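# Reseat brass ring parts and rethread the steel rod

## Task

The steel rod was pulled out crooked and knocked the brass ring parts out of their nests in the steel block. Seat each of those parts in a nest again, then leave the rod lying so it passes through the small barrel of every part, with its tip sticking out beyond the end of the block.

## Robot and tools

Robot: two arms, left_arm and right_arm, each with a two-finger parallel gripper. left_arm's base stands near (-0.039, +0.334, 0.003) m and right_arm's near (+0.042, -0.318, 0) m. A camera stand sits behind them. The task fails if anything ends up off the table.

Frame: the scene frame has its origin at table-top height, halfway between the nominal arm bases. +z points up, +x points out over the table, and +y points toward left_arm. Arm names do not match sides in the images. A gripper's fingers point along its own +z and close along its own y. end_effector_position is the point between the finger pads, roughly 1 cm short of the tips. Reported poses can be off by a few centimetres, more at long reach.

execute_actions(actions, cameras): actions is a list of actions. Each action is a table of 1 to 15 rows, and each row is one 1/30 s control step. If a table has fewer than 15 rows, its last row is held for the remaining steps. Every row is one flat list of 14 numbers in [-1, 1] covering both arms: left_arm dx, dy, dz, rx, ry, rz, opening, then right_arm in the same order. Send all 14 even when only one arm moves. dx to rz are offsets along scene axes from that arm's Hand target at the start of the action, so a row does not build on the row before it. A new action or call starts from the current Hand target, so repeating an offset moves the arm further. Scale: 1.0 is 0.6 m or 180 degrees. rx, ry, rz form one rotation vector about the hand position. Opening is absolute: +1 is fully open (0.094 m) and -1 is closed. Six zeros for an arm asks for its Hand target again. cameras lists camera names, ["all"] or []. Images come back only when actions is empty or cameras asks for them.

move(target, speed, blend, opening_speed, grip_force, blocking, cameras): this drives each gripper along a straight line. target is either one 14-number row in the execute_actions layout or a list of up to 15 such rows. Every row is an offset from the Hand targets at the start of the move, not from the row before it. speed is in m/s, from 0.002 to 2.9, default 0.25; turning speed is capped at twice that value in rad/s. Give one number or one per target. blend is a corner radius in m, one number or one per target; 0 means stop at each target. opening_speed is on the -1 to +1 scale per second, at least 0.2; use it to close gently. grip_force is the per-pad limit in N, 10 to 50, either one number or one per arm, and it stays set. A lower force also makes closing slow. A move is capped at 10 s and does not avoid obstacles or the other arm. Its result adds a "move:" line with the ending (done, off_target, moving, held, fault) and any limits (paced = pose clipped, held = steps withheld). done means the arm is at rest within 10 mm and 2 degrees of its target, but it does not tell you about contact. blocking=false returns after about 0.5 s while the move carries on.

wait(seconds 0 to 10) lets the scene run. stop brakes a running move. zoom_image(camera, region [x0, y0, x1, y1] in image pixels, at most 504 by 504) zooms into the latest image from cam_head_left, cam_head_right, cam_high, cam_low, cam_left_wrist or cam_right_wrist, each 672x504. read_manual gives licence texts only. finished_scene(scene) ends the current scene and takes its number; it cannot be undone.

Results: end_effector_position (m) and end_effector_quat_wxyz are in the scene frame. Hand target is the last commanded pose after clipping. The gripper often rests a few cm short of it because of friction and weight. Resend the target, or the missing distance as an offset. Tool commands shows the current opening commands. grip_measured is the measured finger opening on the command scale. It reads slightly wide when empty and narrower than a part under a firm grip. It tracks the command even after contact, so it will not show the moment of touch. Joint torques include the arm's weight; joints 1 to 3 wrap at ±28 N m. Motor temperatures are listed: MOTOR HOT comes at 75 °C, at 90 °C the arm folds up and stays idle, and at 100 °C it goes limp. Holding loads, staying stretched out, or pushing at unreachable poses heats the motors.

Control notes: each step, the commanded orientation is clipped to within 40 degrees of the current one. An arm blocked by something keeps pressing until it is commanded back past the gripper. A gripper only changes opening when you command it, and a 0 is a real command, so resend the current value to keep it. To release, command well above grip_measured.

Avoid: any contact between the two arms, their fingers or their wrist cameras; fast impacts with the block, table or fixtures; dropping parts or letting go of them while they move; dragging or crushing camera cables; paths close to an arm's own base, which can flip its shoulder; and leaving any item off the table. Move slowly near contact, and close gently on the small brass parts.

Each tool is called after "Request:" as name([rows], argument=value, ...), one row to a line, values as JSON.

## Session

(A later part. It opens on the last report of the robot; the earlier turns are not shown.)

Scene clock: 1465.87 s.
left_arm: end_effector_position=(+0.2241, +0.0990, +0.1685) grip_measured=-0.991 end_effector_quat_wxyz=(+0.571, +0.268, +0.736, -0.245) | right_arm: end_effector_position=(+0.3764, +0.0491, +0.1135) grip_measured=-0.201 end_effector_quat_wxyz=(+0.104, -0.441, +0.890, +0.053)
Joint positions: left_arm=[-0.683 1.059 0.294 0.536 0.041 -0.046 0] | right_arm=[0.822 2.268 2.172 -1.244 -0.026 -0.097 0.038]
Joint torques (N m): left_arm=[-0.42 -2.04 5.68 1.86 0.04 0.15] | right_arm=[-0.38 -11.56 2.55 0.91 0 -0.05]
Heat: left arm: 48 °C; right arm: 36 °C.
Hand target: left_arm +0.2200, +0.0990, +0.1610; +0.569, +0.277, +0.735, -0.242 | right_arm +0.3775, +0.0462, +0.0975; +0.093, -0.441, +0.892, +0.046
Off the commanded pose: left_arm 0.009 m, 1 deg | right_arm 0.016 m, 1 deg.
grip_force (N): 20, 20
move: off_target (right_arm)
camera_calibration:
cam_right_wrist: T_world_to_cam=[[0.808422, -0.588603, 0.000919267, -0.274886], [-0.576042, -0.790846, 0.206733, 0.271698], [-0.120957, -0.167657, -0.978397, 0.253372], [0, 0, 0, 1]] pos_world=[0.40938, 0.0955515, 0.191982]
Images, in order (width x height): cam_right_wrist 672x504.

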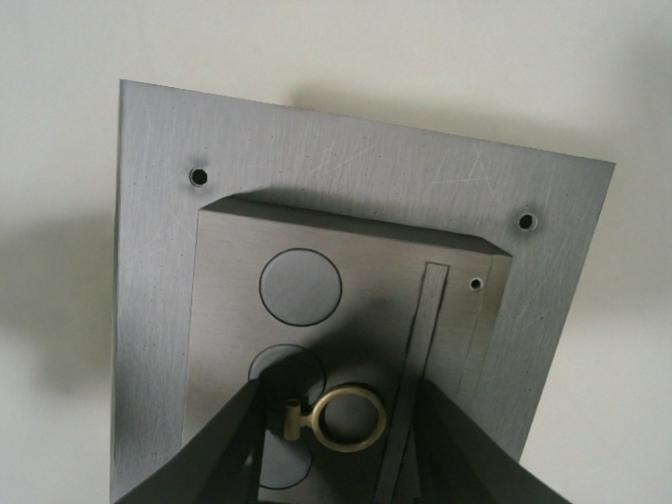

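Request:
move(target=[0,0,0,0,0,0,-1, -0.0085,-0.0095,0.002,0,0,0,-0.2], speed=0.06, cameras=[])

Scene clock: 1476.23 s.
left_arm: end_effector_position=(+0.2241, +0.0990, +0.1685) grip_measured=-0.991 end_effector_quat_wxyz=(+0.571, +0.268, +0.736, -0.245) | right_arm: end_effector_position=(+0.3761, +0.0488, +0.1138) grip_measured=-0.201 end_effector_quat_wxyz=(+0.114, -0.441, +0.889, +0.057)
Joint positions: left_arm=[-0.683 1.059 0.294 0.536 0.041 -0.046 0] | right_arm=[0.822 2.235 2.113 -1.195 -0.026 -0.097 0.038]
Joint torques (N m): left_arm=[-0.44 -2.07 5.68 1.85 0.07 0.14] | right_arm=[-0.4 -11.85 2.65 0.72 0.01 -0.05]
Heat: left arm: 48 °C; right arm: 37 °C.
Hand target: left_arm +0.2200, +0.0990, +0.1610; +0.569, +0.277, +0.735, -0.242 | right_arm +0.3724, +0.0404, +0.0987; +0.093, -0.441, +0.892, +0.046
Off the commanded pose: left_arm 0.009 m, 1 deg | right_arm 0.018 m, 3 deg.
grip_force (N): 20, 20
move: off_target (right_arm)
No camera images: "cameras" was empty.

Request:
move([
  [0,0,0,0,0,0,-1, 0,0,0.04,0,0,0,-0.2],
  [0,0,0,0,0,0,-1, 0,0,0.005,0,0,0,-0.2],
], speed=0.08, cameras=["cam_right_wrist"])

Scene clock: 1484.03 s.
left_arm: end_effector_position=(+0.2241, +0.0990, +0.1685) grip_measured=-0.991 end_effector_quat_wxyz=(+0.571, +0.268, +0.736, -0.245) | right_arm: end_effector_position=(+0.3702, +0.0404, +0.1137) grip_measured=-0.201 end_effector_quat_wxyz=(+0.096, -0.440, +0.891, +0.049)
Joint positions: left_arm=[-0.683 1.059 0.294 0.536 0.041 -0.046 0] | right_arm=[0.82 2.233 2.12 -1.242 -0.025 -0.097 0.038]
Joint torques (N m): left_arm=[-0.47 -2.04 5.68 1.86 0.05 0.15] | right_arm=[-0.23 -11.64 2.95 0.96 0.02 -0.06]
Heat: left arm: 48 °C; right arm: 38 °C.
Hand target: left_arm +0.2200, +0.0990, +0.1610; +0.569, +0.277, +0.735, -0.242 | right_arm +0.3725, +0.0405, +0.1017; +0.094, -0.441, +0.892, +0.046
Off the commanded pose: left_arm 0.009 m, 1 deg | right_arm 0.012 m, 0 deg.
grip_force (N): 20, 20
move: off_target (right_arm)
camera_calibration:
cam_right_wrist: T_world_to_cam=[[0.806964, -0.590601, -0.0000422694, -0.274186], [-0.575648, -0.786549, 0.223538, 0.258965], [-0.132055, -0.180363, -0.974695, 0.255537], [0, 0, 0, 1]] pos_world=[0.404076, 0.0878438, 0.19117]
Images, in order (width x height): cam_right_wrist 672x504.

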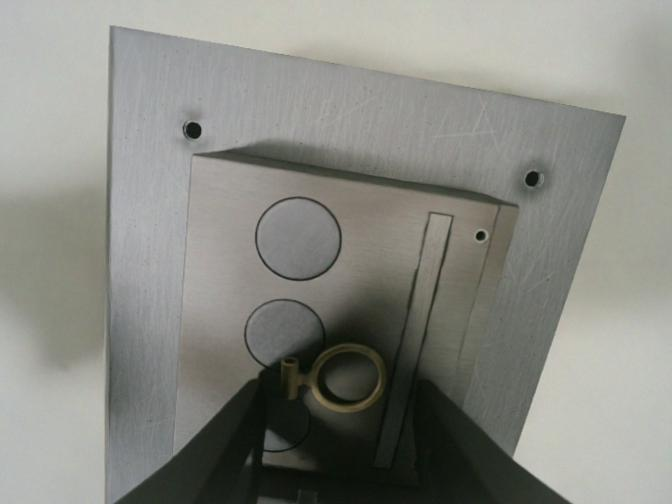

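Request:
move([
  [0,0,0,0,0,0,-1, 0.0047,0.0065,0.04,0,0,0,-0.2],
  [0,0,0,0,0,0,-1, 0.0047,0.0065,0.0,0,0,0,-0.2],
], speed=0.08, cameras=["cam_right_wrist"])

Scene clock: 1490.07 s.
left_arm: end_effector_position=(+0.2241, +0.0990, +0.1685) grip_measured=-0.991 end_effector_quat_wxyz=(+0.571, +0.268, +0.736, -0.245) | right_arm: end_effector_position=(+0.3731, +0.0432, +0.1142) grip_measured=-0.201 end_effector_quat_wxyz=(+0.096, -0.440, +0.891, +0.049)
Joint positions: left_arm=[-0.683 1.059 0.294 0.536 0.041 -0.046 0] | right_arm=[0.82 2.256 2.158 -1.259 -0.023 -0.097 0.038]
Joint torques (N m): left_arm=[-0.39 -2.04 5.67 1.86 0.04 0.16] | right_arm=[-0.09 -11.55 3.08 0.97 0 -0.04]
Heat: left arm: 48 °C; right arm: 39 °C.
Hand target: left_arm +0.2200, +0.0990, +0.1610; +0.569, +0.277, +0.735, -0.242 | right_arm +0.3752, +0.0444, +0.1017; +0.094, -0.441, +0.891, +0.046
Off the commanded pose: left_arm 0.009 m, 1 deg | right_arm 0.013 m, 0 deg.
grip_force (N): 20, 20
move: off_target (right_arm)
camera_calibration:
cam_right_wrist: T_world_to_cam=[[0.806739, -0.590906, 0.0014196, -0.274954], [-0.576192, -0.786114, 0.223668, 0.262825], [-0.13105, -0.181259, -0.974664, 0.256565], [0, 0, 0, 1]] pos_world=[0.406877, 0.0906432, 0.19167]
Images, in order (width x height): cam_right_wrist 672x504.

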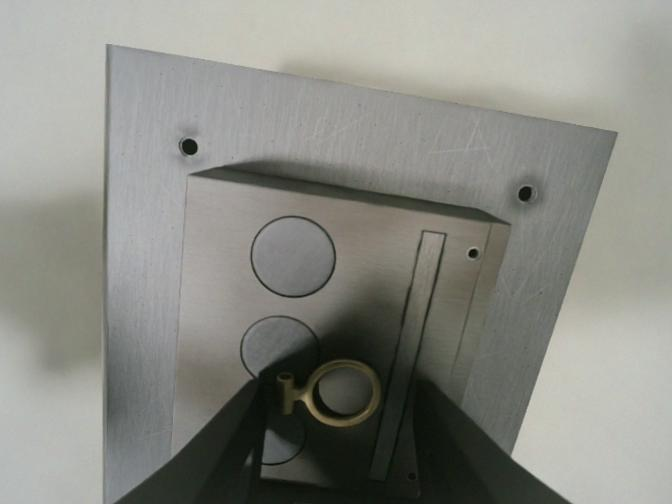

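Request:
move([
  [0,0,0,0,0,0,-1, -0.0035,0.001,-0.009,0,0,0,-0.2],
  [0,0,0,0,0,0,-1, -0.0035,0.001,-0.009,0,0,0,-0.6],
], speed=0.05, opening_speed=0.4, cameras=["cam_right_wrist"])

Scene clock: 1498.10 s.
left_arm: end_effector_position=(+0.2241, +0.0990, +0.1685) grip_measured=-0.991 end_effector_quat_wxyz=(+0.571, +0.268, +0.736, -0.245) | right_arm: end_effector_position=(+0.3744, +0.0467, +0.1137) grip_measured=-0.472 end_effector_quat_wxyz=(+0.106, -0.441, +0.890, +0.055)
Joint positions: left_arm=[-0.683 1.059 0.294 0.536 0.041 -0.046 0] | right_arm=[0.821 2.243 2.129 -1.22 -0.029 -0.097 0.025]
Joint torques (N m): left_arm=[-0.4 -2.03 5.71 1.86 0.05 0.15] | right_arm=[0.21 -11.19 2.71 0.91 0.04 0]
Heat: left arm: 48 °C; right arm: 39 °C.
Hand target: left_arm +0.2200, +0.0990, +0.1610; +0.569, +0.277, +0.735, -0.242 | right_arm +0.3732, +0.0450, +0.0963; +0.094, -0.441, +0.892, +0.046
Off the commanded pose: left_arm 0.009 m, 1 deg | right_arm 0.017 m, 2 deg.
grip_force (N): 20, 20
move: off_target (right_arm); target 2's new opening was sent with right_arm's hand 0.017 m and 1 deg from that target
camera_calibration:
cam_right_wrist: T_world_to_cam=[[0.808073, -0.589082, -0.000936956, -0.274131], [-0.576928, -0.79172, 0.200831, 0.269635], [-0.119048, -0.161745, -0.979626, 0.252029], [0, 0, 0, 1]] pos_world=[0.407082, 0.0927544, 0.192486]
Images, in order (width x height): cam_right_wrist 672x504.

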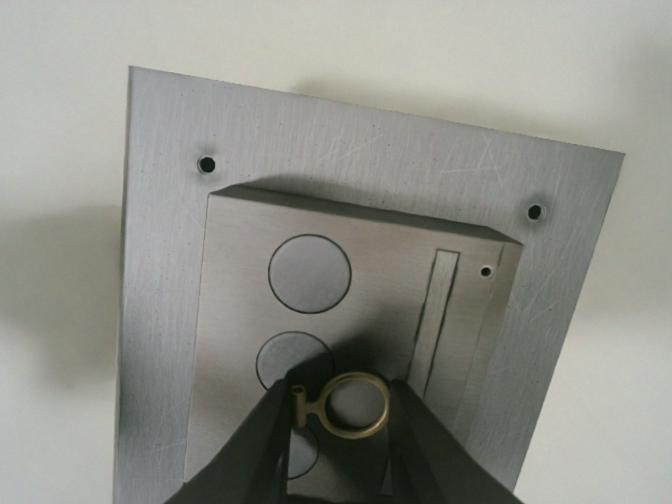

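Request:
move(target=[0,0,0,0,0,0,-1, -0.01,-0.01,0.075,0,0,0,-0.6], speed=0.08, cameras=["cam_right_wrist"])

Scene clock: 1502.33 s.
left_arm: end_effector_position=(+0.2241, +0.0990, +0.1685) grip_measured=-0.991 end_effector_quat_wxyz=(+0.571, +0.268, +0.736, -0.245) | right_arm: end_effector_position=(+0.3671, +0.0379, +0.1393) grip_measured=-0.477 end_effector_quat_wxyz=(+0.094, -0.441, +0.891, +0.049)
Joint positions: left_arm=[-0.683 1.059 0.294 0.536 0.041 -0.046 0] | right_arm=[0.821 2.243 2.239 -1.356 -0.024 -0.097 0.025]
Joint torques (N m): left_arm=[-0.43 -2 5.74 1.86 0.06 0.15] | right_arm=[0.27 -11.49 6.89 0.52 0 0.01]
Heat: left arm: 48 °C; right arm: 38 °C.
Hand target: left_arm +0.2200, +0.0990, +0.1610; +0.569, +0.277, +0.735, -0.242 | right_arm +0.3672, +0.0389, +0.1413; +0.093, -0.441, +0.892, +0.046
Off the commanded pose: left_arm 0.009 m, 1 deg | right_arm 0.002 m, 0 deg.
grip_force (N): 20, 20
move: done
camera_calibration:
cam_right_wrist: T_world_to_cam=[[0.807594, -0.589739, -0.0000867401, -0.273379], [-0.574346, -0.786548, 0.226866, 0.248586], [-0.13386, -0.183166, -0.973926, 0.280296], [0, 0, 0, 1]] pos_world=[0.401074, 0.0856427, 0.216568]
Images, in order (width x height): cam_right_wrist 672x504.

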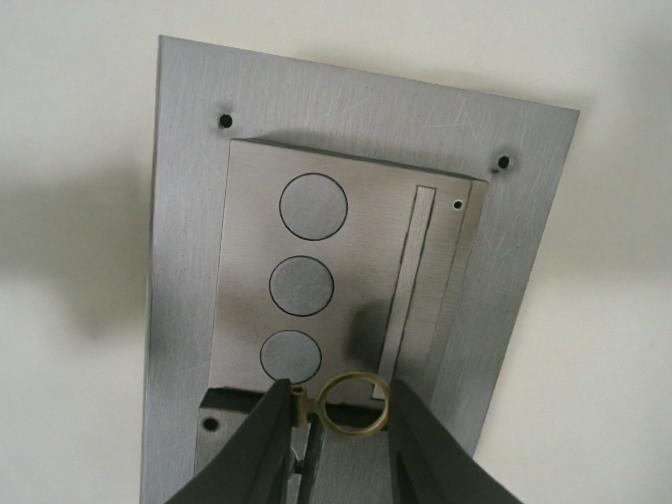

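Request:
move([
  [0,0,0,0,0,0,-1, -0.03,-0.05,0.04,0,0,-0.1,-0.6],
  [0,0,0,0,0,0,-1, -0.2037,-0.3982,0.03,0,0,-0.625,-0.6],
  [0,0,0,0,0,0,-1, -0.2037,-0.3982,-0.17,0,0,-0.625,-0.6],
  [0,0,0,0,0,0,-1, -0.2037,-0.3982,-0.212,0,0,-0.625,-0.6],
], speed=[0.15,0.25,0.15,0.06], blend=[0.02,0,0.005,0], cameras=["cam_right_wrist"])

Scene clock: 1518.77 s.
left_arm: end_effector_position=(+0.2241, +0.0990, +0.1685) grip_measured=-0.991 end_effector_quat_wxyz=(+0.571, +0.268, +0.736, -0.245) | right_arm: end_effector_position=(+0.2439, -0.1956, +0.0196) grip_measured=-0.477 end_effector_quat_wxyz=(+0.085, +0.493, +0.865, -0.044)
Joint positions: left_arm=[-0.683 1.059 0.294 0.536 0.041 -0.046 0] | right_arm=[0.686 1.552 0.835 -0.875 0.19 1.722 0.025]
Joint torques (N m): left_arm=[-0.43 -2.03 5.75 1.86 0.04 0.15] | right_arm=[-0.38 -4.15 3.41 0.41 0.23 0.04]
Heat: left arm: 48 °C; right arm: 36 °C.
Hand target: left_arm +0.2200, +0.0990, +0.1610; +0.569, +0.277, +0.735, -0.242 | right_arm +0.2449, -0.1999, +0.0141; +0.090, +0.496, +0.862, -0.052
Off the commanded pose: left_arm 0.009 m, 1 deg | right_arm 0.007 m, 1 deg.
grip_force (N): 20, 20
move: done
camera_calibration:
cam_right_wrist: T_world_to_cam=[[-0.849196, -0.528054, -0.00493373, 0.104684], [-0.512618, 0.822056, 0.247886, 0.320414], [-0.126841, 0.213033, -0.968777, 0.180086], [0, 0, 0, 1]] pos_world=[0.275989, -0.246484, 0.0955541]
Images, in order (width x height): cam_right_wrist 672x504.

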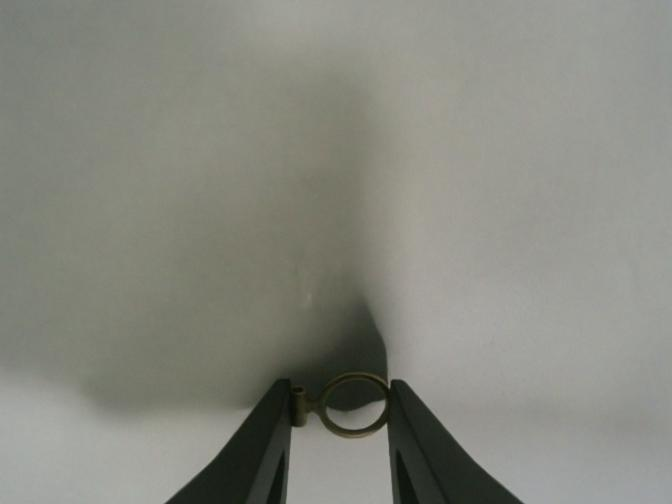

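Request:
move([
  [0,0,0,0,0,0,-1, 0,0,-0.006,0,0,0,-0.6],
  [0,0,0,0,0,0,-1, 0,0,-0.006,0,0,0,-0.3],
], speed=0.05, opening_speed=0.4, cameras=["cam_right_wrist"])

Scene clock: 1525.13 s.
left_arm: end_effector_position=(+0.2241, +0.0990, +0.1685) grip_measured=-0.991 end_effector_quat_wxyz=(+0.571, +0.268, +0.736, -0.245) | right_arm: end_effector_position=(+0.2444, -0.1952, +0.0164) grip_measured=-0.301 end_effector_quat_wxyz=(+0.085, +0.493, +0.865, -0.043)
Joint positions: left_arm=[-0.683 1.059 0.294 0.536 0.041 -0.046 0] | right_arm=[0.686 1.558 0.827 -0.858 0.19 1.722 0.033]
Joint torques (N m): left_arm=[-0.4 -2.03 5.78 1.85 0.03 0.15] | right_arm=[-0.38 -4.11 3.33 0.39 0.23 0.04]
Heat: left arm: 48 °C; right arm: 35 °C.
Hand target: left_arm +0.2200, +0.0990, +0.1610; +0.569, +0.277, +0.735, -0.242 | right_arm +0.2449, -0.2000, +0.0105; +0.090, +0.496, +0.862, -0.052
Off the commanded pose: left_arm 0.009 m, 1 deg | right_arm 0.008 m, 1 deg.
grip_force (N): 20, 20
move: done
camera_calibration:
cam_right_wrist: T_world_to_cam=[[-0.849149, -0.528104, -0.00720641, 0.105214], [-0.513114, 0.821659, 0.248175, 0.321209], [-0.125141, 0.214435, -0.968688, 0.176849], [0, 0, 0, 1]] pos_world=[0.27629, -0.246283, 0.0923543]
Images, in order (width x height): cam_right_wrist 672x504.

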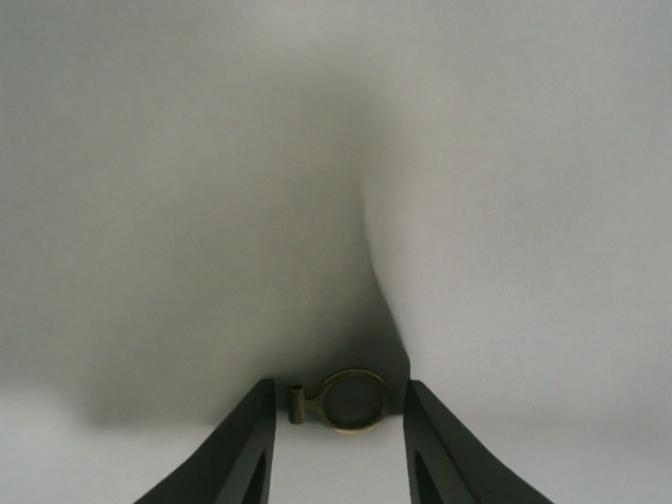

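Request:
move([
  [0,0,0,0,0,0,-1, 0,0,0.06,0,0,0,-0.2],
  [0,0,0,0,0,0,-1, 0,0,0.08,0.0191,0.0711,0.4971,-0.2],
  [0,0,0,0,0,0,-1, -0.0035,0.0072,0.07,-0.0519,0.09,0.9936,-0.2],
  [0,0,0,0,0,0,-1, -0.0035,0.0072,0.0075,-0.0519,0.09,0.9936,-0.2],
], speed=[0.12,0.6,0.6,0.12], blend=[0,0.01,0,0], cameras=["cam_right_wrist"])

Scene clock: 1547.57 s.
left_arm: end_effector_position=(+0.2241, +0.0990, +0.1685) grip_measured=-0.991 end_effector_quat_wxyz=(+0.571, +0.268, +0.736, -0.245) | right_arm: end_effector_position=(+0.2449, -0.1971, +0.0203) grip_measured=-0.201 end_effector_quat_wxyz=(+0.000, +0.865, -0.502, +0.009)
Joint positions: left_arm=[-0.683 1.059 0.294 0.536 0.041 -0.046 0] | right_arm=[0.547 1.525 0.827 -0.864 0.017 -1.546 0.038]
Joint torques (N m): left_arm=[-0.46 -2.09 5.68 1.86 0.04 0.16] | right_arm=[-0.35 -4.14 3.62 0.43 -0.18 -0.09]
Motor temperatures (°C): left_arm=[22 23 27 48 23 21 22] | right_arm=[25 33 32 23 24 24 21]
Heat: left arm: 48 °C; right arm: 33 °C.
Hand target: left_arm +0.2200, +0.0990, +0.1610; +0.569, +0.277, +0.735, -0.242 | right_arm +0.2428, -0.1957, +0.0150; +0.000, +0.866, -0.500, +0.000
Off the commanded pose: left_arm 0.009 m, 1 deg | right_arm 0.006 m, 1 deg.
grip_force (N): 20, 20
move: done
camera_calibration:
cam_right_wrist: T_world_to_cam=[[0.85714, 0.515032, 0.00730456, -0.107867], [0.459181, -0.77046, 0.442204, -0.233739], [0.233377, -0.375677, -0.896885, -0.0244426], [0, 0, 0, 1]] pos_world=[0.20549, -0.133714, 0.082226]
Images, in order (width x height): cam_right_wrist 672x504.

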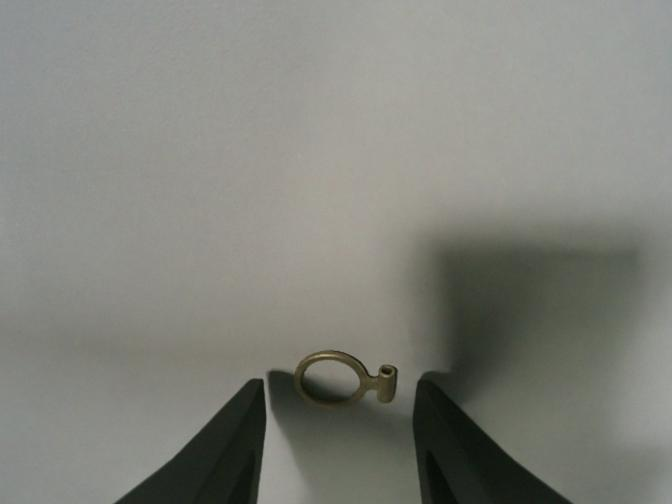

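Request:
move([
  [0,0,0,0,0,0,-1, 0,0,-0.017,0,0,0,-0.2],
  [0,0,0,0,0,0,-1, 0,0,-0.017,0,0,0,-0.6],
], speed=0.06, opening_speed=0.5, cameras=["cam_right_wrist"])

Scene clock: 1554.00 s.
left_arm: end_effector_position=(+0.2241, +0.0990, +0.1685) grip_measured=-0.991 end_effector_quat_wxyz=(+0.571, +0.268, +0.736, -0.245) | right_arm: end_effector_position=(+0.2499, -0.1941, +0.0150) grip_measured=-0.466 end_effector_quat_wxyz=(-0.010, +0.865, -0.501, +0.015)
Joint positions: left_arm=[-0.683 1.059 0.294 0.536 0.041 -0.046 0] | right_arm=[0.547 1.535 0.812 -0.816 0.017 -1.546 0.025]
Joint torques (N m): left_arm=[-0.44 -2.06 5.74 1.85 0.04 0.14] | right_arm=[-0.35 -3.45 2.91 0.45 -0.18 -0.09]
Heat: left arm: 48 °C; right arm: 32 °C.
Hand target: left_arm +0.2200, +0.0990, +0.1610; +0.569, +0.277, +0.735, -0.242 | right_arm +0.2428, -0.1956, +0.0048; +0.000, +0.866, -0.500, +0.000
Off the commanded pose: left_arm 0.009 m, 1 deg | right_arm 0.013 m, 2 deg.
grip_force (N): 20, 20
move: off_target (right_arm); target 2's new opening was sent with right_arm's hand 0.011 m and 1 deg from that target
camera_calibration:
cam_right_wrist: T_world_to_cam=[[0.85659, 0.515045, 0.0313516, -0.113879], [0.450335, -0.775866, 0.441849, -0.230187], [0.251897, -0.364365, -0.896541, -0.0317391], [0, 0, 0, 1]] pos_world=[0.209204, -0.131506, 0.0768227]
Images, in order (width x height): cam_right_wrist 672x504.

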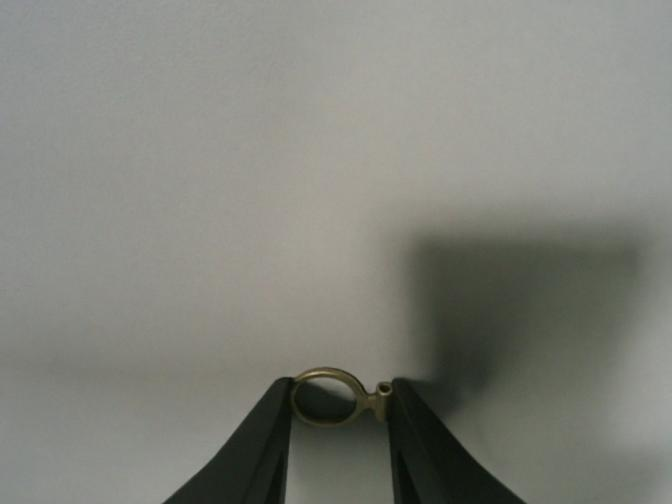

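Request:
move([
  [0,0,0,0,0,0,-1, 0,0,0.2,0,0,0,-0.6],
  [0,0,0,0,0,0,-1, 0.1203,0.3457,0.267,0,0,-0.4222,-0.6],
  [0,0,0,0,0,0,-1, 0.1203,0.3457,0.1987,0,0,-0.4222,-0.6],
], speed=[0.15,0.2,0.1], blend=[0.04,0.0,0], cameras=["cam_right_wrist"])

Scene clock: 1568.47 s.
left_arm: end_effector_position=(+0.2241, +0.0990, +0.1685) grip_measured=-0.991 end_effector_quat_wxyz=(+0.571, +0.268, +0.736, -0.245) | right_arm: end_effector_position=(+0.3139, +0.0063, +0.1351) grip_measured=-0.469 end_effector_quat_wxyz=(+0.005, -0.375, +0.927, -0.001)
Joint positions: left_arm=[-0.683 1.059 0.294 0.536 0.041 -0.046 0] | right_arm=[0.875 2.198 2.17 -1.536 0.007 0.104 0.025]
Joint torques (N m): left_arm=[-0.46 -2.06 5.78 1.86 0.03 0.14] | right_arm=[0.31 -9.85 4.1 0.49 -0.08 0.04]
Heat: left arm: 48 °C; right arm: 32 °C.
Hand target: left_arm +0.2200, +0.0990, +0.1610; +0.569, +0.277, +0.735, -0.242 | right_arm +0.3150, +0.0118, +0.1240; +0.000, -0.374, +0.927, +0.000
Off the commanded pose: left_arm 0.009 m, 1 deg | right_arm 0.012 m, 1 deg.
grip_force (N): 20, 20
move: off_target (right_arm)
camera_calibration:
cam_right_wrist: T_world_to_cam=[[0.710621, -0.703559, 0.00469551, -0.218571], [-0.639897, -0.643517, 0.420021, 0.187686], [-0.292488, -0.30148, -0.907502, 0.304843], [0, 0, 0, 1]] pos_world=[0.364583, 0.0589055, 0.19884]
Images, in order (width x height): cam_right_wrist 672x504.

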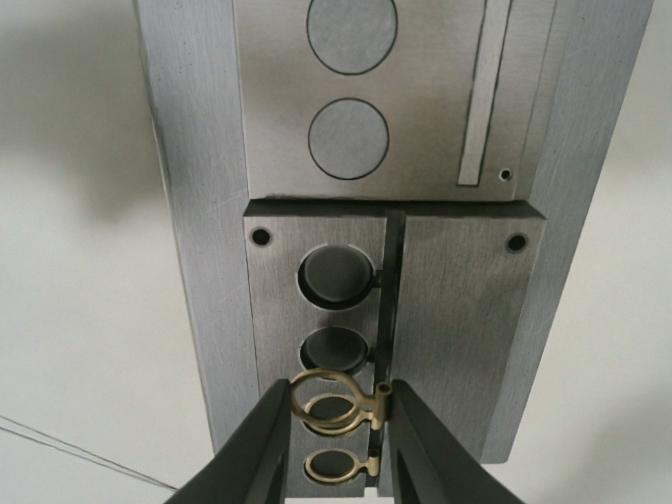

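Request:
move(target=[0,0,0,0,0,0,-1, 0.0045,-0.0067,-0.0208,0,0,0,-0.6], speed=0.06, cameras=["cam_right_wrist"])

Request:
zoom_image(camera="cam_right_wrist", region=[250, 260, 430, 450])

Scene clock: 1587.70 s.
left_arm: end_effector_position=(+0.2241, +0.0990, +0.1685) grip_measured=-0.991 end_effector_quat_wxyz=(+0.571, +0.268, +0.736, -0.245) | right_arm: end_effector_position=(+0.3133, +0.0047, +0.1194) grip_measured=-0.469 end_effector_quat_wxyz=(-0.004, -0.375, +0.927, -0.004)
Joint positions: left_arm=[-0.683 1.059 0.294 0.536 0.041 -0.046 0] | right_arm=[0.873 2.198 2.107 -1.49 0.004 0.102 0.025]
Joint torques (N m): left_arm=[-0.44 -2.02 5.72 1.86 0.04 0.15] | right_arm=[-0.46 -11.1 3.28 0.6 -0.06 -0.08]
Heat: left arm: 48 °C; right arm: 31 °C.
Hand target: left_arm +0.2200, +0.0990, +0.1610; +0.569, +0.277, +0.735, -0.242 | right_arm +0.3177, +0.0078, +0.1115; +0.000, -0.374, +0.927, +0.000
Off the commanded pose: left_arm 0.009 m, 1 deg | right_arm 0.010 m, 1 deg.
grip_force (N): 20, 20
move: done
camera_calibration:
cam_right_wrist: T_world_to_cam=[[0.7096, -0.704595, 0.00354549, -0.218696], [-0.635072, -0.637387, 0.436373, 0.189343], [-0.305206, -0.311902, -0.899759, 0.293055], [0, 0, 0, 1]] pos_world=[0.364875, 0.0579971, 0.18183]
Images, in order (width x height): cam_right_wrist 672x504.

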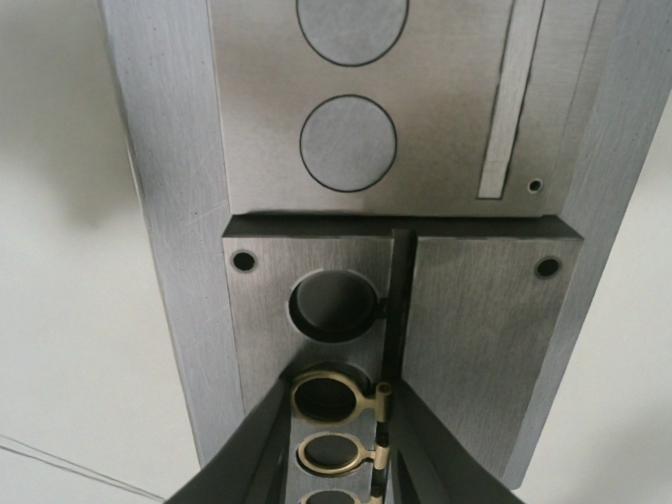

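Scaled by 2.653.

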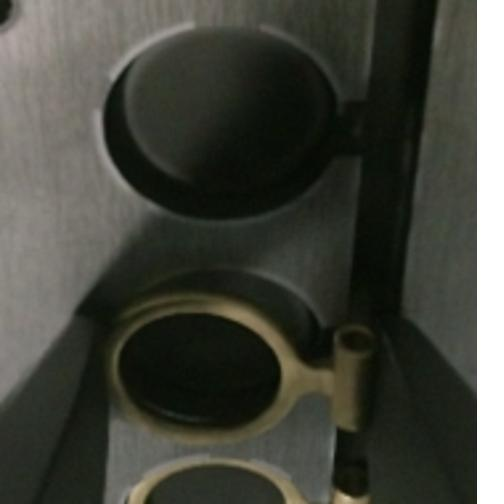

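Request:
move([
  [0,0,0,0,0,0,-1, 0.012,0.009,0.05,0,0,0,-0.6],
  [0,0,0,0,0,0,-1, 0.0035,-0.0005,0.006,0,0,0,-0.6],
], speed=0.08, cameras=["cam_right_wrist"])

Request:
zoom_image(camera="cam_right_wrist", region=[250, 260, 430, 450])

Scene clock: 1605.80 s.
left_arm: end_effector_position=(+0.2241, +0.0990, +0.1685) grip_measured=-0.991 end_effector_quat_wxyz=(+0.571, +0.268, +0.736, -0.245) | right_arm: end_effector_position=(+0.3154, +0.0042, +0.1193) grip_measured=-0.469 end_effector_quat_wxyz=(-0.008, -0.375, +0.927, -0.006)
Joint positions: left_arm=[-0.683 1.059 0.294 0.536 0.041 -0.046 0] | right_arm=[0.868 2.217 2.137 -1.512 0.003 0.097 0.025]
Joint torques (N m): left_arm=[-0.44 -2.07 5.72 1.86 0.04 0.16] | right_arm=[-0.42 -12.03 3.17 0.59 -0.06 -0.06]
Heat: left arm: 48 °C; right arm: 32 °C.
Hand target: left_arm +0.2200, +0.0990, +0.1610; +0.569, +0.277, +0.735, -0.242 | right_arm +0.3198, +0.0075, +0.1150; +0.000, -0.374, +0.927, +0.000
Off the commanded pose: left_arm 0.009 m, 1 deg | right_arm 0.007 m, 1 deg.
grip_force (N): 20, 20
move: done
camera_calibration:
cam_right_wrist: T_world_to_cam=[[0.70987, -0.704322, 0.00388802, -0.220714], [-0.63176, -0.634276, 0.445616, 0.188313], [-0.311391, -0.318786, -0.895216, 0.29488], [0, 0, 0, 1]] pos_world=[0.36747, 0.0579921, 0.180925]
Images, in order (width x height): cam_right_wrist 672x504.

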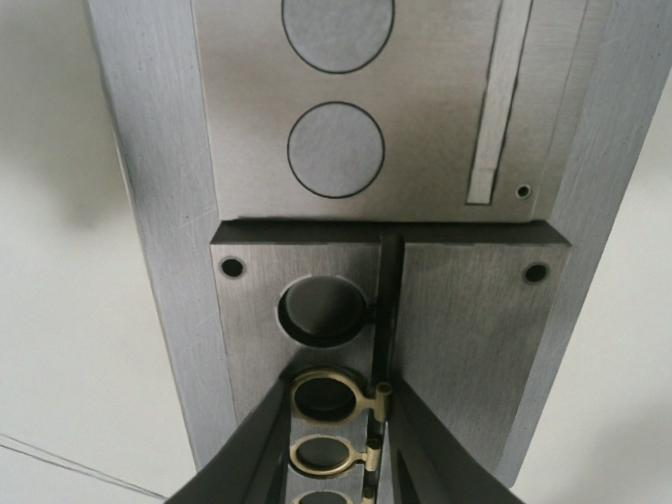

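Scaled by 2.653.

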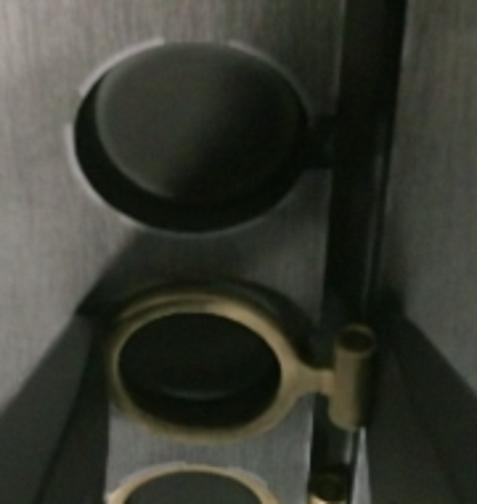

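Request:
move([
  [0,0,0,0,0,0,-1, -0.002,0.022,0.05,0,0,0,-0.6],
  [0,0,0,0,0,0,-1, -0.0023,0.0,0.004,0,0,0,-0.6],
], speed=0.08, cameras=["cam_right_wrist"])

Request:
zoom_image(camera="cam_right_wrist", region=[250, 260, 430, 450])

Scene clock: 1641.63 s.
left_arm: end_effector_position=(+0.2241, +0.0990, +0.1685) grip_measured=-0.991 end_effector_quat_wxyz=(+0.571, +0.268, +0.736, -0.245) | right_arm: end_effector_position=(+0.3143, +0.0046, +0.1193) grip_measured=-0.469 end_effector_quat_wxyz=(-0.011, -0.374, +0.927, -0.006)
Joint positions: left_arm=[-0.683 1.059 0.294 0.536 0.041 -0.046 0] | right_arm=[0.869 2.221 2.143 -1.519 0 0.101 0.025]
Joint torques (N m): left_arm=[-0.46 -2.02 5.75 1.86 0.04 0.15] | right_arm=[-0.32 -12.63 3.14 0.57 -0.02 -0.09]
Motor temperatures (°C): left_arm=[22 23 27 48 23 21 22] | right_arm=[25 39 31 23 24 24 21]
Heat: left arm: 48 °C; right arm: 39 °C.
Hand target: left_arm +0.2200, +0.0990, +0.1610; +0.569, +0.277, +0.735, -0.242 | right_arm +0.3185, +0.0074, +0.1175; +0.000, -0.374, +0.927, +0.000
Off the commanded pose: left_arm 0.009 m, 1 deg | right_arm 0.005 m, 1 deg.
grip_force (N): 20, 20
move: done
camera_calibration:
cam_right_wrist: T_world_to_cam=[[0.708205, -0.706006, 0.000877344, -0.218681], [-0.630785, -0.63219, 0.44994, 0.187041], [-0.317106, -0.319203, -0.893058, 0.29616], [0, 0, 0, 1]] pos_world=[0.366767, 0.0583906, 0.180522]
Images, in order (width x height): cam_right_wrist 672x504.

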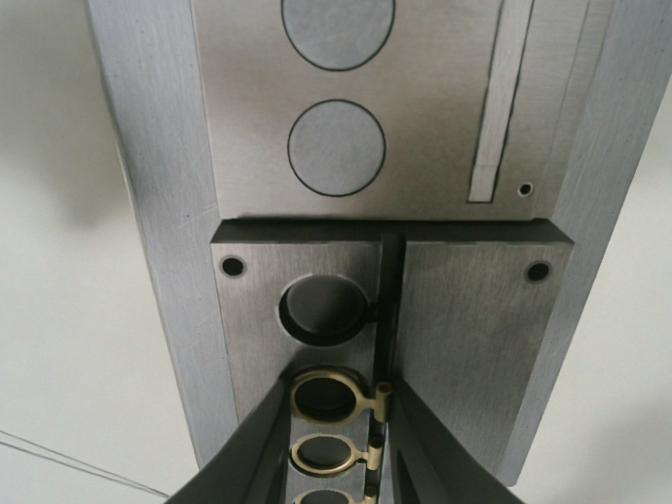

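Scaled by 2.653.

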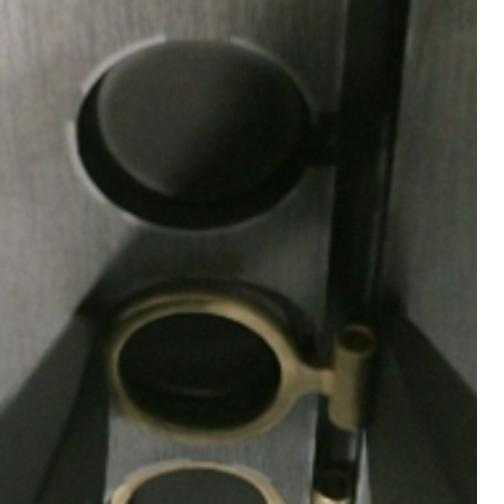

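Request:
move([
  [0,0,0,0,0,0,-1, -0.002,0.022,0.05,0,0,0,-0.6],
  [0,0,0,0,0,0,-1, -0.0019,0.0004,0.001,0,0,0,-0.6],
], speed=0.08, cameras=["cam_right_wrist"])

Request:
zoom_image(camera="cam_right_wrist", region=[250, 260, 430, 450])

Scene clock: 1656.83 s.
left_arm: end_effector_position=(+0.2241, +0.0990, +0.1685) grip_measured=-0.991 end_effector_quat_wxyz=(+0.571, +0.268, +0.736, -0.245) | right_arm: end_effector_position=(+0.3129, +0.0055, +0.1193) grip_measured=-0.469 end_effector_quat_wxyz=(-0.012, -0.374, +0.927, -0.005)
Joint positions: left_arm=[-0.683 1.059 0.294 0.536 0.041 -0.046 0] | right_arm=[0.872 2.22 2.143 -1.52 -0.003 0.103 0.025]
Joint torques (N m): left_arm=[-0.43 -2.09 5.71 1.88 0.05 0.14] | right_arm=[-0.32 -12.68 3.07 0.57 -0.01 -0.02]
Heat: left arm: 48 °C; right arm: 37 °C.
Hand target: left_arm +0.2200, +0.0990, +0.1610; +0.569, +0.277, +0.735, -0.242 | right_arm +0.3173, +0.0077, +0.1181; +0.000, -0.374, +0.927, +0.000
Off the commanded pose: left_arm 0.009 m, 1 deg | right_arm 0.005 m, 2 deg.
grip_force (N): 20, 20
move: done
camera_calibration:
cam_right_wrist: T_world_to_cam=[[0.708417, -0.705792, -0.00165603, -0.216897], [-0.629475, -0.632874, 0.450812, 0.186067], [-0.319227, -0.31832, -0.892618, 0.296614], [0, 0, 0, 1]] pos_world=[0.365466, 0.0590914, 0.180522]
Images, in order (width x height): cam_right_wrist 672x504.

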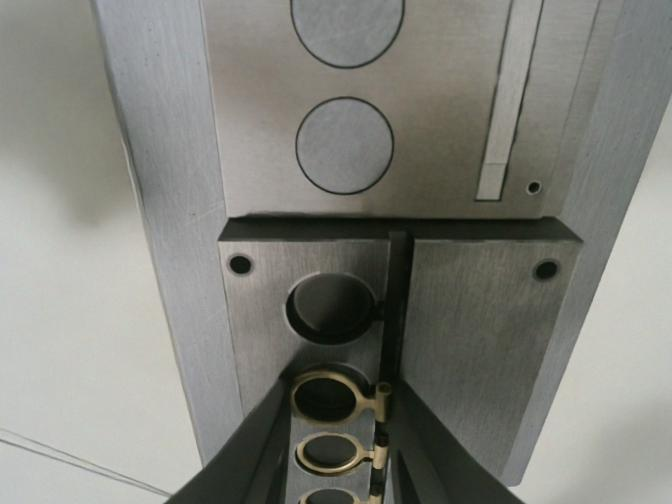

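Scaled by 2.653.

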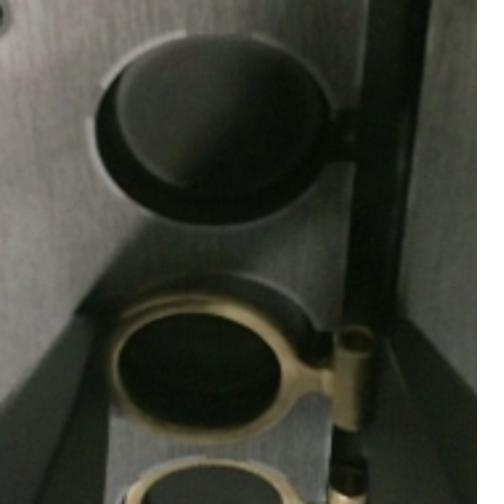

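Request:
move(target=[0,0,0,0,0,0,-1, 0.0017,-0.0014,0.0015,0,0,0,-0.6], speed=0.04, cameras=["cam_right_wrist"])

Request:
zoom_image(camera="cam_right_wrist", region=[250, 260, 430, 450])

Scene clock: 1667.60 s.
left_arm: end_effector_position=(+0.2241, +0.0990, +0.1685) grip_measured=-0.991 end_effector_quat_wxyz=(+0.571, +0.268, +0.736, -0.245) | right_arm: end_effector_position=(+0.3137, +0.0047, +0.1193) grip_measured=-0.469 end_effector_quat_wxyz=(-0.012, -0.374, +0.927, -0.005)
Joint positions: left_arm=[-0.683 1.059 0.294 0.536 0.041 -0.046 0] | right_arm=[0.869 2.22 2.143 -1.52 -0.003 0.1 0.025]
Joint torques (N m): left_arm=[-0.44 -2.1 5.7 1.86 0.06 0.15] | right_arm=[-0.38 -12.63 3.38 0.53 0 -0.06]
Heat: left arm: 48 °C; right arm: 36 °C.
Hand target: left_arm +0.2200, +0.0990, +0.1610; +0.569, +0.277, +0.735, -0.242 | right_arm +0.3183, +0.0068, +0.1190; +0.000, -0.374, +0.927, +0.000
Off the commanded pose: left_arm 0.009 m, 1 deg | right_arm 0.005 m, 2 deg.
grip_force (N): 20, 20
move: done
camera_calibration:
cam_right_wrist: T_world_to_cam=[[0.708729, -0.705479, -0.00172201, -0.218149], [-0.629175, -0.633174, 0.45081, 0.186098], [-0.319127, -0.318419, -0.892618, 0.296648], [0, 0, 0, 1]] pos_world=[0.366365, 0.0583915, 0.180522]
Images, in order (width x height): cam_right_wrist 672x504.

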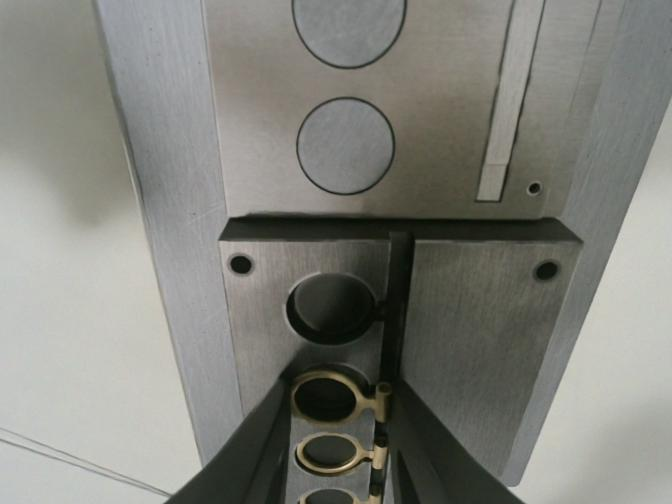

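Scaled by 2.653.

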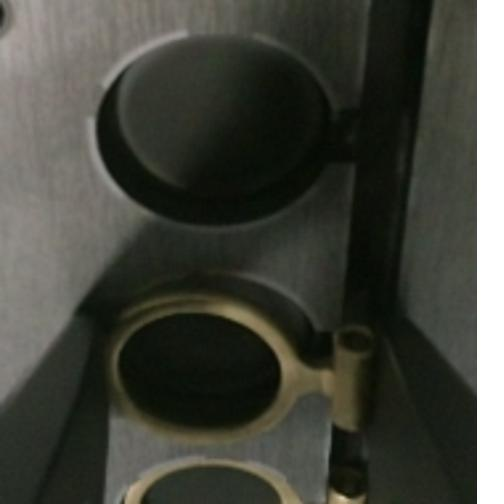

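Request:
move(target=[0,0,0,0,0,0,-1, 0.0025,-0.0021,0.001,0,0,0,-0.6], speed=0.04, cameras=["cam_right_wrist"])

Request:
zoom_image(camera="cam_right_wrist", region=[250, 260, 430, 450])

Scene clock: 1676.00 s.
left_arm: end_effector_position=(+0.2241, +0.0990, +0.1685) grip_measured=-0.991 end_effector_quat_wxyz=(+0.571, +0.268, +0.736, -0.245) | right_arm: end_effector_position=(+0.3141, +0.0044, +0.1193) grip_measured=-0.469 end_effector_quat_wxyz=(-0.012, -0.375, +0.927, -0.005)
Joint positions: left_arm=[-0.683 1.059 0.294 0.536 0.041 -0.046 0] | right_arm=[0.868 2.22 2.143 -1.52 -0.003 0.096 0.025]
Joint torques (N m): left_arm=[-0.46 -2.06 5.76 1.86 0.04 0.14] | right_arm=[-0.68 -12.6 3.59 0.51 0.01 -0.07]
Heat: left arm: 48 °C; right arm: 36 °C.
Hand target: left_arm +0.2200, +0.0990, +0.1610; +0.569, +0.277, +0.735, -0.242 | right_arm +0.3198, +0.0055, +0.1196; +0.000, -0.374, +0.927, +0.000
Off the commanded pose: left_arm 0.009 m, 1 deg | right_arm 0.006 m, 2 deg.
grip_force (N): 20, 20
move: done
camera_calibration:
cam_right_wrist: T_world_to_cam=[[0.710818, -0.703371, -0.00259414, -0.21916], [-0.627017, -0.635318, 0.450801, 0.185433], [-0.318729, -0.318811, -0.892621, 0.296525], [0, 0, 0, 1]] pos_world=[0.366563, 0.0581927, 0.180522]
Images, in order (width x height): cam_right_wrist 672x504.

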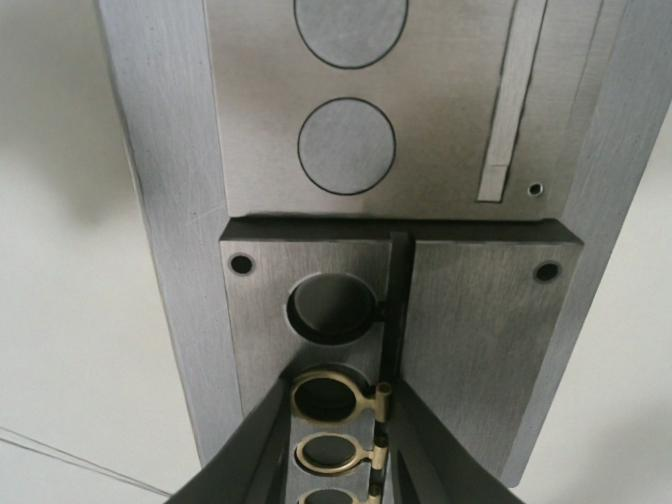

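Scaled by 2.653.

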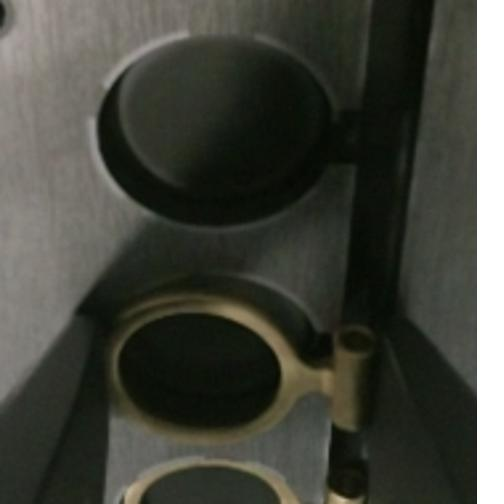

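Request:
move([
  [0,0,0,0,0,0,-1, -0.0025,0.0021,-0.003,0,0,0,-0.6],
  [0,0,0,0,0,0,-1, -0.0025,0.0021,-0.003,0,0,0,-0.36],
], speed=0.04, opening_speed=0.3, cameras=["cam_right_wrist"])

Request:
zoom_image(camera="cam_right_wrist", region=[250, 260, 430, 450])

Scene clock: 1687.57 s.
left_arm: end_effector_position=(+0.2241, +0.0990, +0.1685) grip_measured=-0.991 end_effector_quat_wxyz=(+0.571, +0.268, +0.736, -0.245) | right_arm: end_effector_position=(+0.3144, +0.0044, +0.1193) grip_measured=-0.362 end_effector_quat_wxyz=(-0.012, -0.376, +0.927, -0.005)
Joint positions: left_arm=[-0.683 1.059 0.294 0.536 0.041 -0.046 0] | right_arm=[0.868 2.22 2.143 -1.519 -0.002 0.095 0.03]
Joint torques (N m): left_arm=[-0.49 -2.09 5.71 1.86 0.04 0.16] | right_arm=[-0.21 -12.7 2.96 0.58 0 -0.01]
Heat: left arm: 48 °C; right arm: 36 °C.
Hand target: left_arm +0.2200, +0.0990, +0.1610; +0.569, +0.277, +0.735, -0.242 | right_arm +0.3184, +0.0069, +0.1178; +0.000, -0.374, +0.927, +0.000
Off the commanded pose: left_arm 0.009 m, 1 deg | right_arm 0.005 m, 2 deg.
grip_force (N): 20, 20
move: done
camera_calibration:
cam_right_wrist: T_world_to_cam=[[0.711136, -0.703053, -0.00154872, -0.219557], [-0.627322, -0.635526, 0.450083, 0.18583], [-0.317416, -0.319099, -0.892986, 0.296311], [0, 0, 0, 1]] pos_world=[0.366764, 0.0582927, 0.180623]
Images, in order (width x height): cam_right_wrist 672x504.

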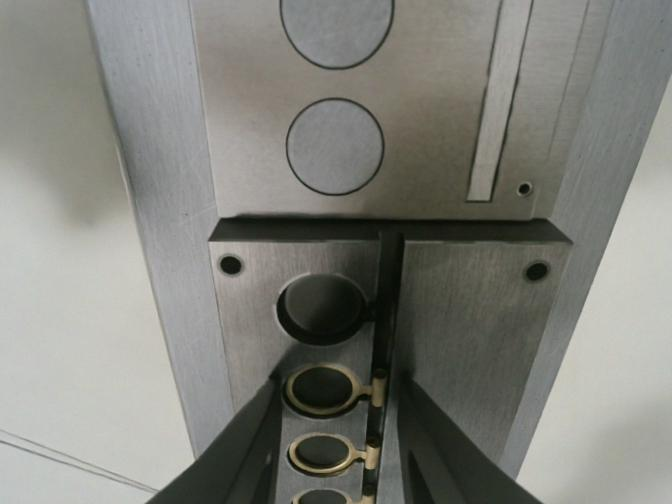

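Scaled by 2.653.

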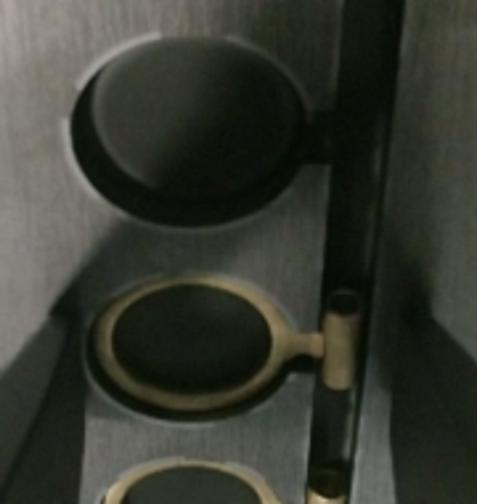

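Request:
move([
  [0,0,0,0,0,0,-1, 0,0,0.04,0,0,0,-0.3],
  [0,0,0,0,0,0,-1, 0.05,0.05,0.1,0,0,0,-0.3],
], speed=[0.06,0.15], cameras=["cam_left_wrist","cam_right_wrist"])

Request:
zoom_image(camera="cam_left_wrist", region=[310, 220, 470, 320])

Scene clock: 1694.73 s.
left_arm: end_effector_position=(+0.2241, +0.0990, +0.1685) grip_measured=-0.991 end_effector_quat_wxyz=(+0.571, +0.268, +0.736, -0.245) | right_arm: end_effector_position=(+0.3443, +0.0364, +0.1847) grip_measured=-0.301 end_effector_quat_wxyz=(+0.091, -0.373, +0.922, +0.048)
Joint positions: left_arm=[-0.683 1.059 0.294 0.536 0.041 -0.046 0] | right_arm=[0.864 2.248 2.44 -1.556 -0.001 0.094 0.033]
Joint torques (N m): left_arm=[-0.43 -2.07 5.71 1.87 0.03 0.15] | right_arm=[-0.54 -9.8 6.27 0.56 -0.03 -0.07]
Heat: left arm: 48 °C; right arm: 36 °C.
Hand target: left_arm +0.2200, +0.0990, +0.1610; +0.569, +0.277, +0.735, -0.242 | right_arm +0.3483, +0.0369, +0.1779; +0.000, -0.374, +0.927, +0.000
Off the commanded pose: left_arm 0.009 m, 1 deg | right_arm 0.008 m, 12 deg.
joint sent to its limit (right arm) — joint 4 (wrist pitch), lower limit. The joint targets are off in orientation, not in position.
grip_force (N): 20, 20
move: off_target (right_arm)
camera_calibration:
cam_left_wrist: T_world_to_cam=[[-0.663741, -0.746598, 0.0451579, 0.218804], [-0.472602, 0.371826, -0.798995, 0.244183], [0.579737, -0.551668, -0.59964, 0.119981], [0, 0, 0, 1]] pos_world=[0.191074, 0.138755, 0.257166]
cam_right_wrist: T_world_to_cam=[[0.71082, -0.703175, -0.0167341, -0.215336], [-0.6811, -0.694055, 0.233218, 0.256214], [-0.175607, -0.154378, -0.972281, 0.334187], [0, 0, 0, 1]] pos_world=[0.386258, 0.0779985, 0.261566]
Images, in order (width x height): cam_left_wrist 672x504, cam_right_wrist 672x504.

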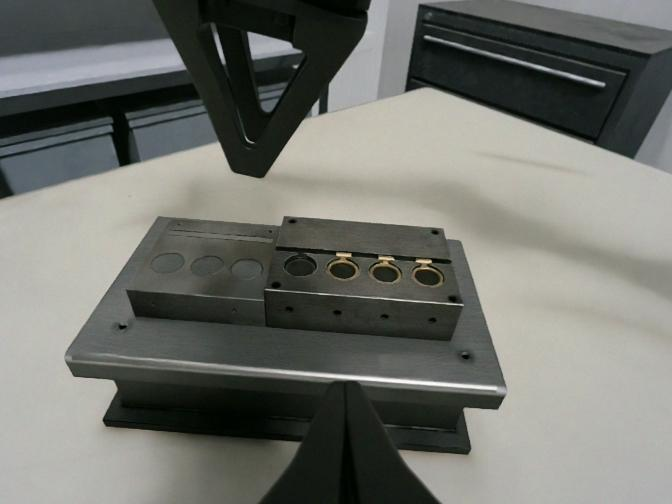

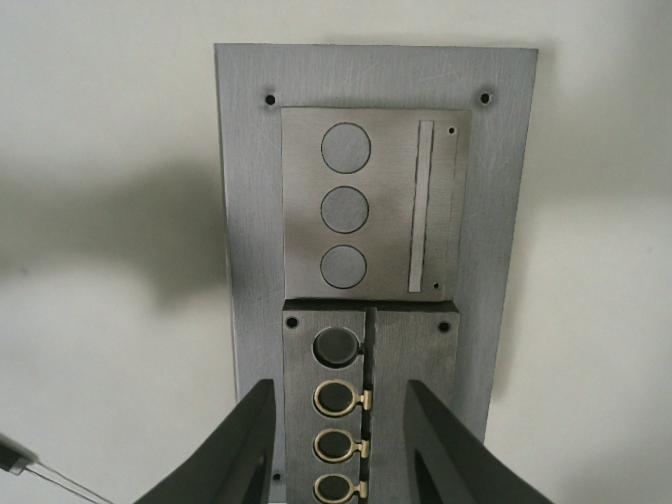

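Scaled by 3.150.

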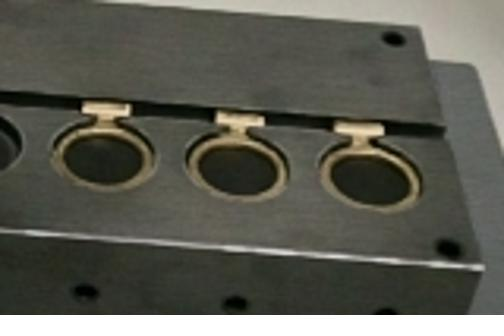

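Request:
move([
  [-0.1,0,0.06,0.12,0.06,-0.06,-0.3, 0.03,-0.08,0.1,0.0089,0.0632,-0.1876,-1],
  [-0.26,-0.015,-0.0683,0.3848,0.1957,-0.1817,-0.3, 0.0778,-0.2265,0.1052,0.0267,0.1895,-0.5627,-1],
], speed=[0.3,0.3], blend=[0.05,0], cameras=["cam_left_wrist","cam_right_wrist"])

Scene clock: 1793.33 s.
left_arm: end_effector_position=(+0.0630, +0.0977, +0.1133) grip_measured=-0.302 end_effector_quat_wxyz=(-0.007, +0.637, +0.771, +0.006) | right_arm: end_effector_position=(+0.4039, -0.0961, +0.2254) grip_measured=-0.963 end_effector_quat_wxyz=(-0.160, +0.508, +0.816, +0.225)
Joint positions: left_arm=[-1.142 1.537 1.209 -1.261 -0.004 0.211 0.033] | right_arm=[0.33 2.06 2.21 -1.556 -0.538 1.487 0.002]
Joint torques (N m): left_arm=[-0.42 -5.19 9.7 0.14 0.04 0.1] | right_arm=[-0.23 -14.2 3.64 0.48 -0.38 0.01]
Heat: left arm: 47 °C; right arm: 35 °C.
Hand target: left_arm +0.0641, +0.0899, +0.1201; +0.000, +0.643, +0.766, +0.000 | right_arm +0.3950, -0.0990, +0.2410; -0.224, +0.483, +0.836, +0.129
Off the commanded pose: left_arm 0.010 m, 1 deg | right_arm 0.018 m, 14 deg.
joint sent to its limit (right arm) — joint 4 (wrist pitch), lower limit. The joint targets are off in orientation, not in position.
grip_force (N): 20, 20
move: off_target (right_arm)
camera_calibration:
cam_left_wrist: T_world_to_cam=[[-0.983093, -0.182463, -0.0153491, 0.0852486], [-0.172049, 0.891776, 0.418491, -0.0832955], [-0.0626712, 0.414056, -0.908091, 0.160646], [0, 0, 0, 1]] pos_world=[0.0795443, 0.0233193, 0.182048]
cam_right_wrist: T_world_to_cam=[[-0.891722, -0.397349, -0.216672, 0.371531], [-0.395194, 0.450289, 0.800663, 0.0619039], [-0.220577, 0.799596, -0.558563, 0.380382], [0, 0, 0, 1]] pos_world=[0.43967, -0.184399, 0.243403]
Images, in order (width x height): cam_left_wrist 672x504, cam_right_wrist 672x504.

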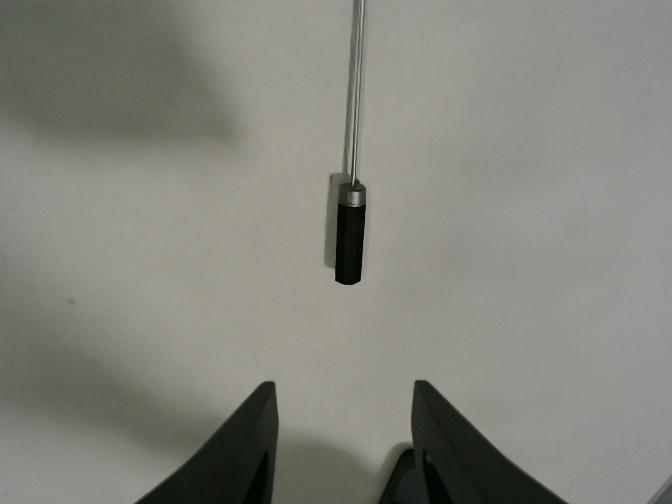

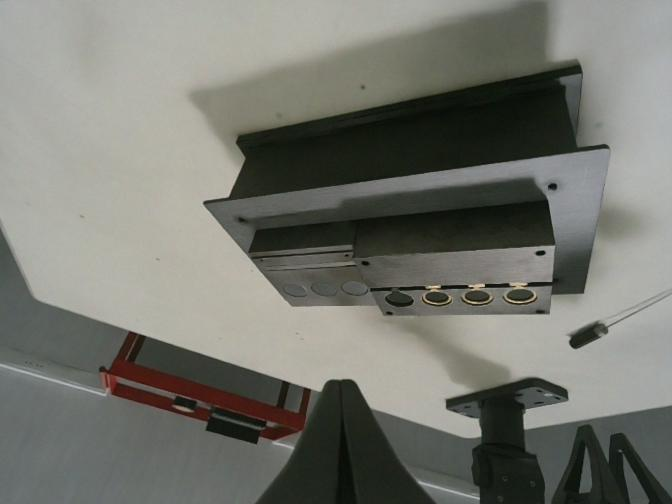

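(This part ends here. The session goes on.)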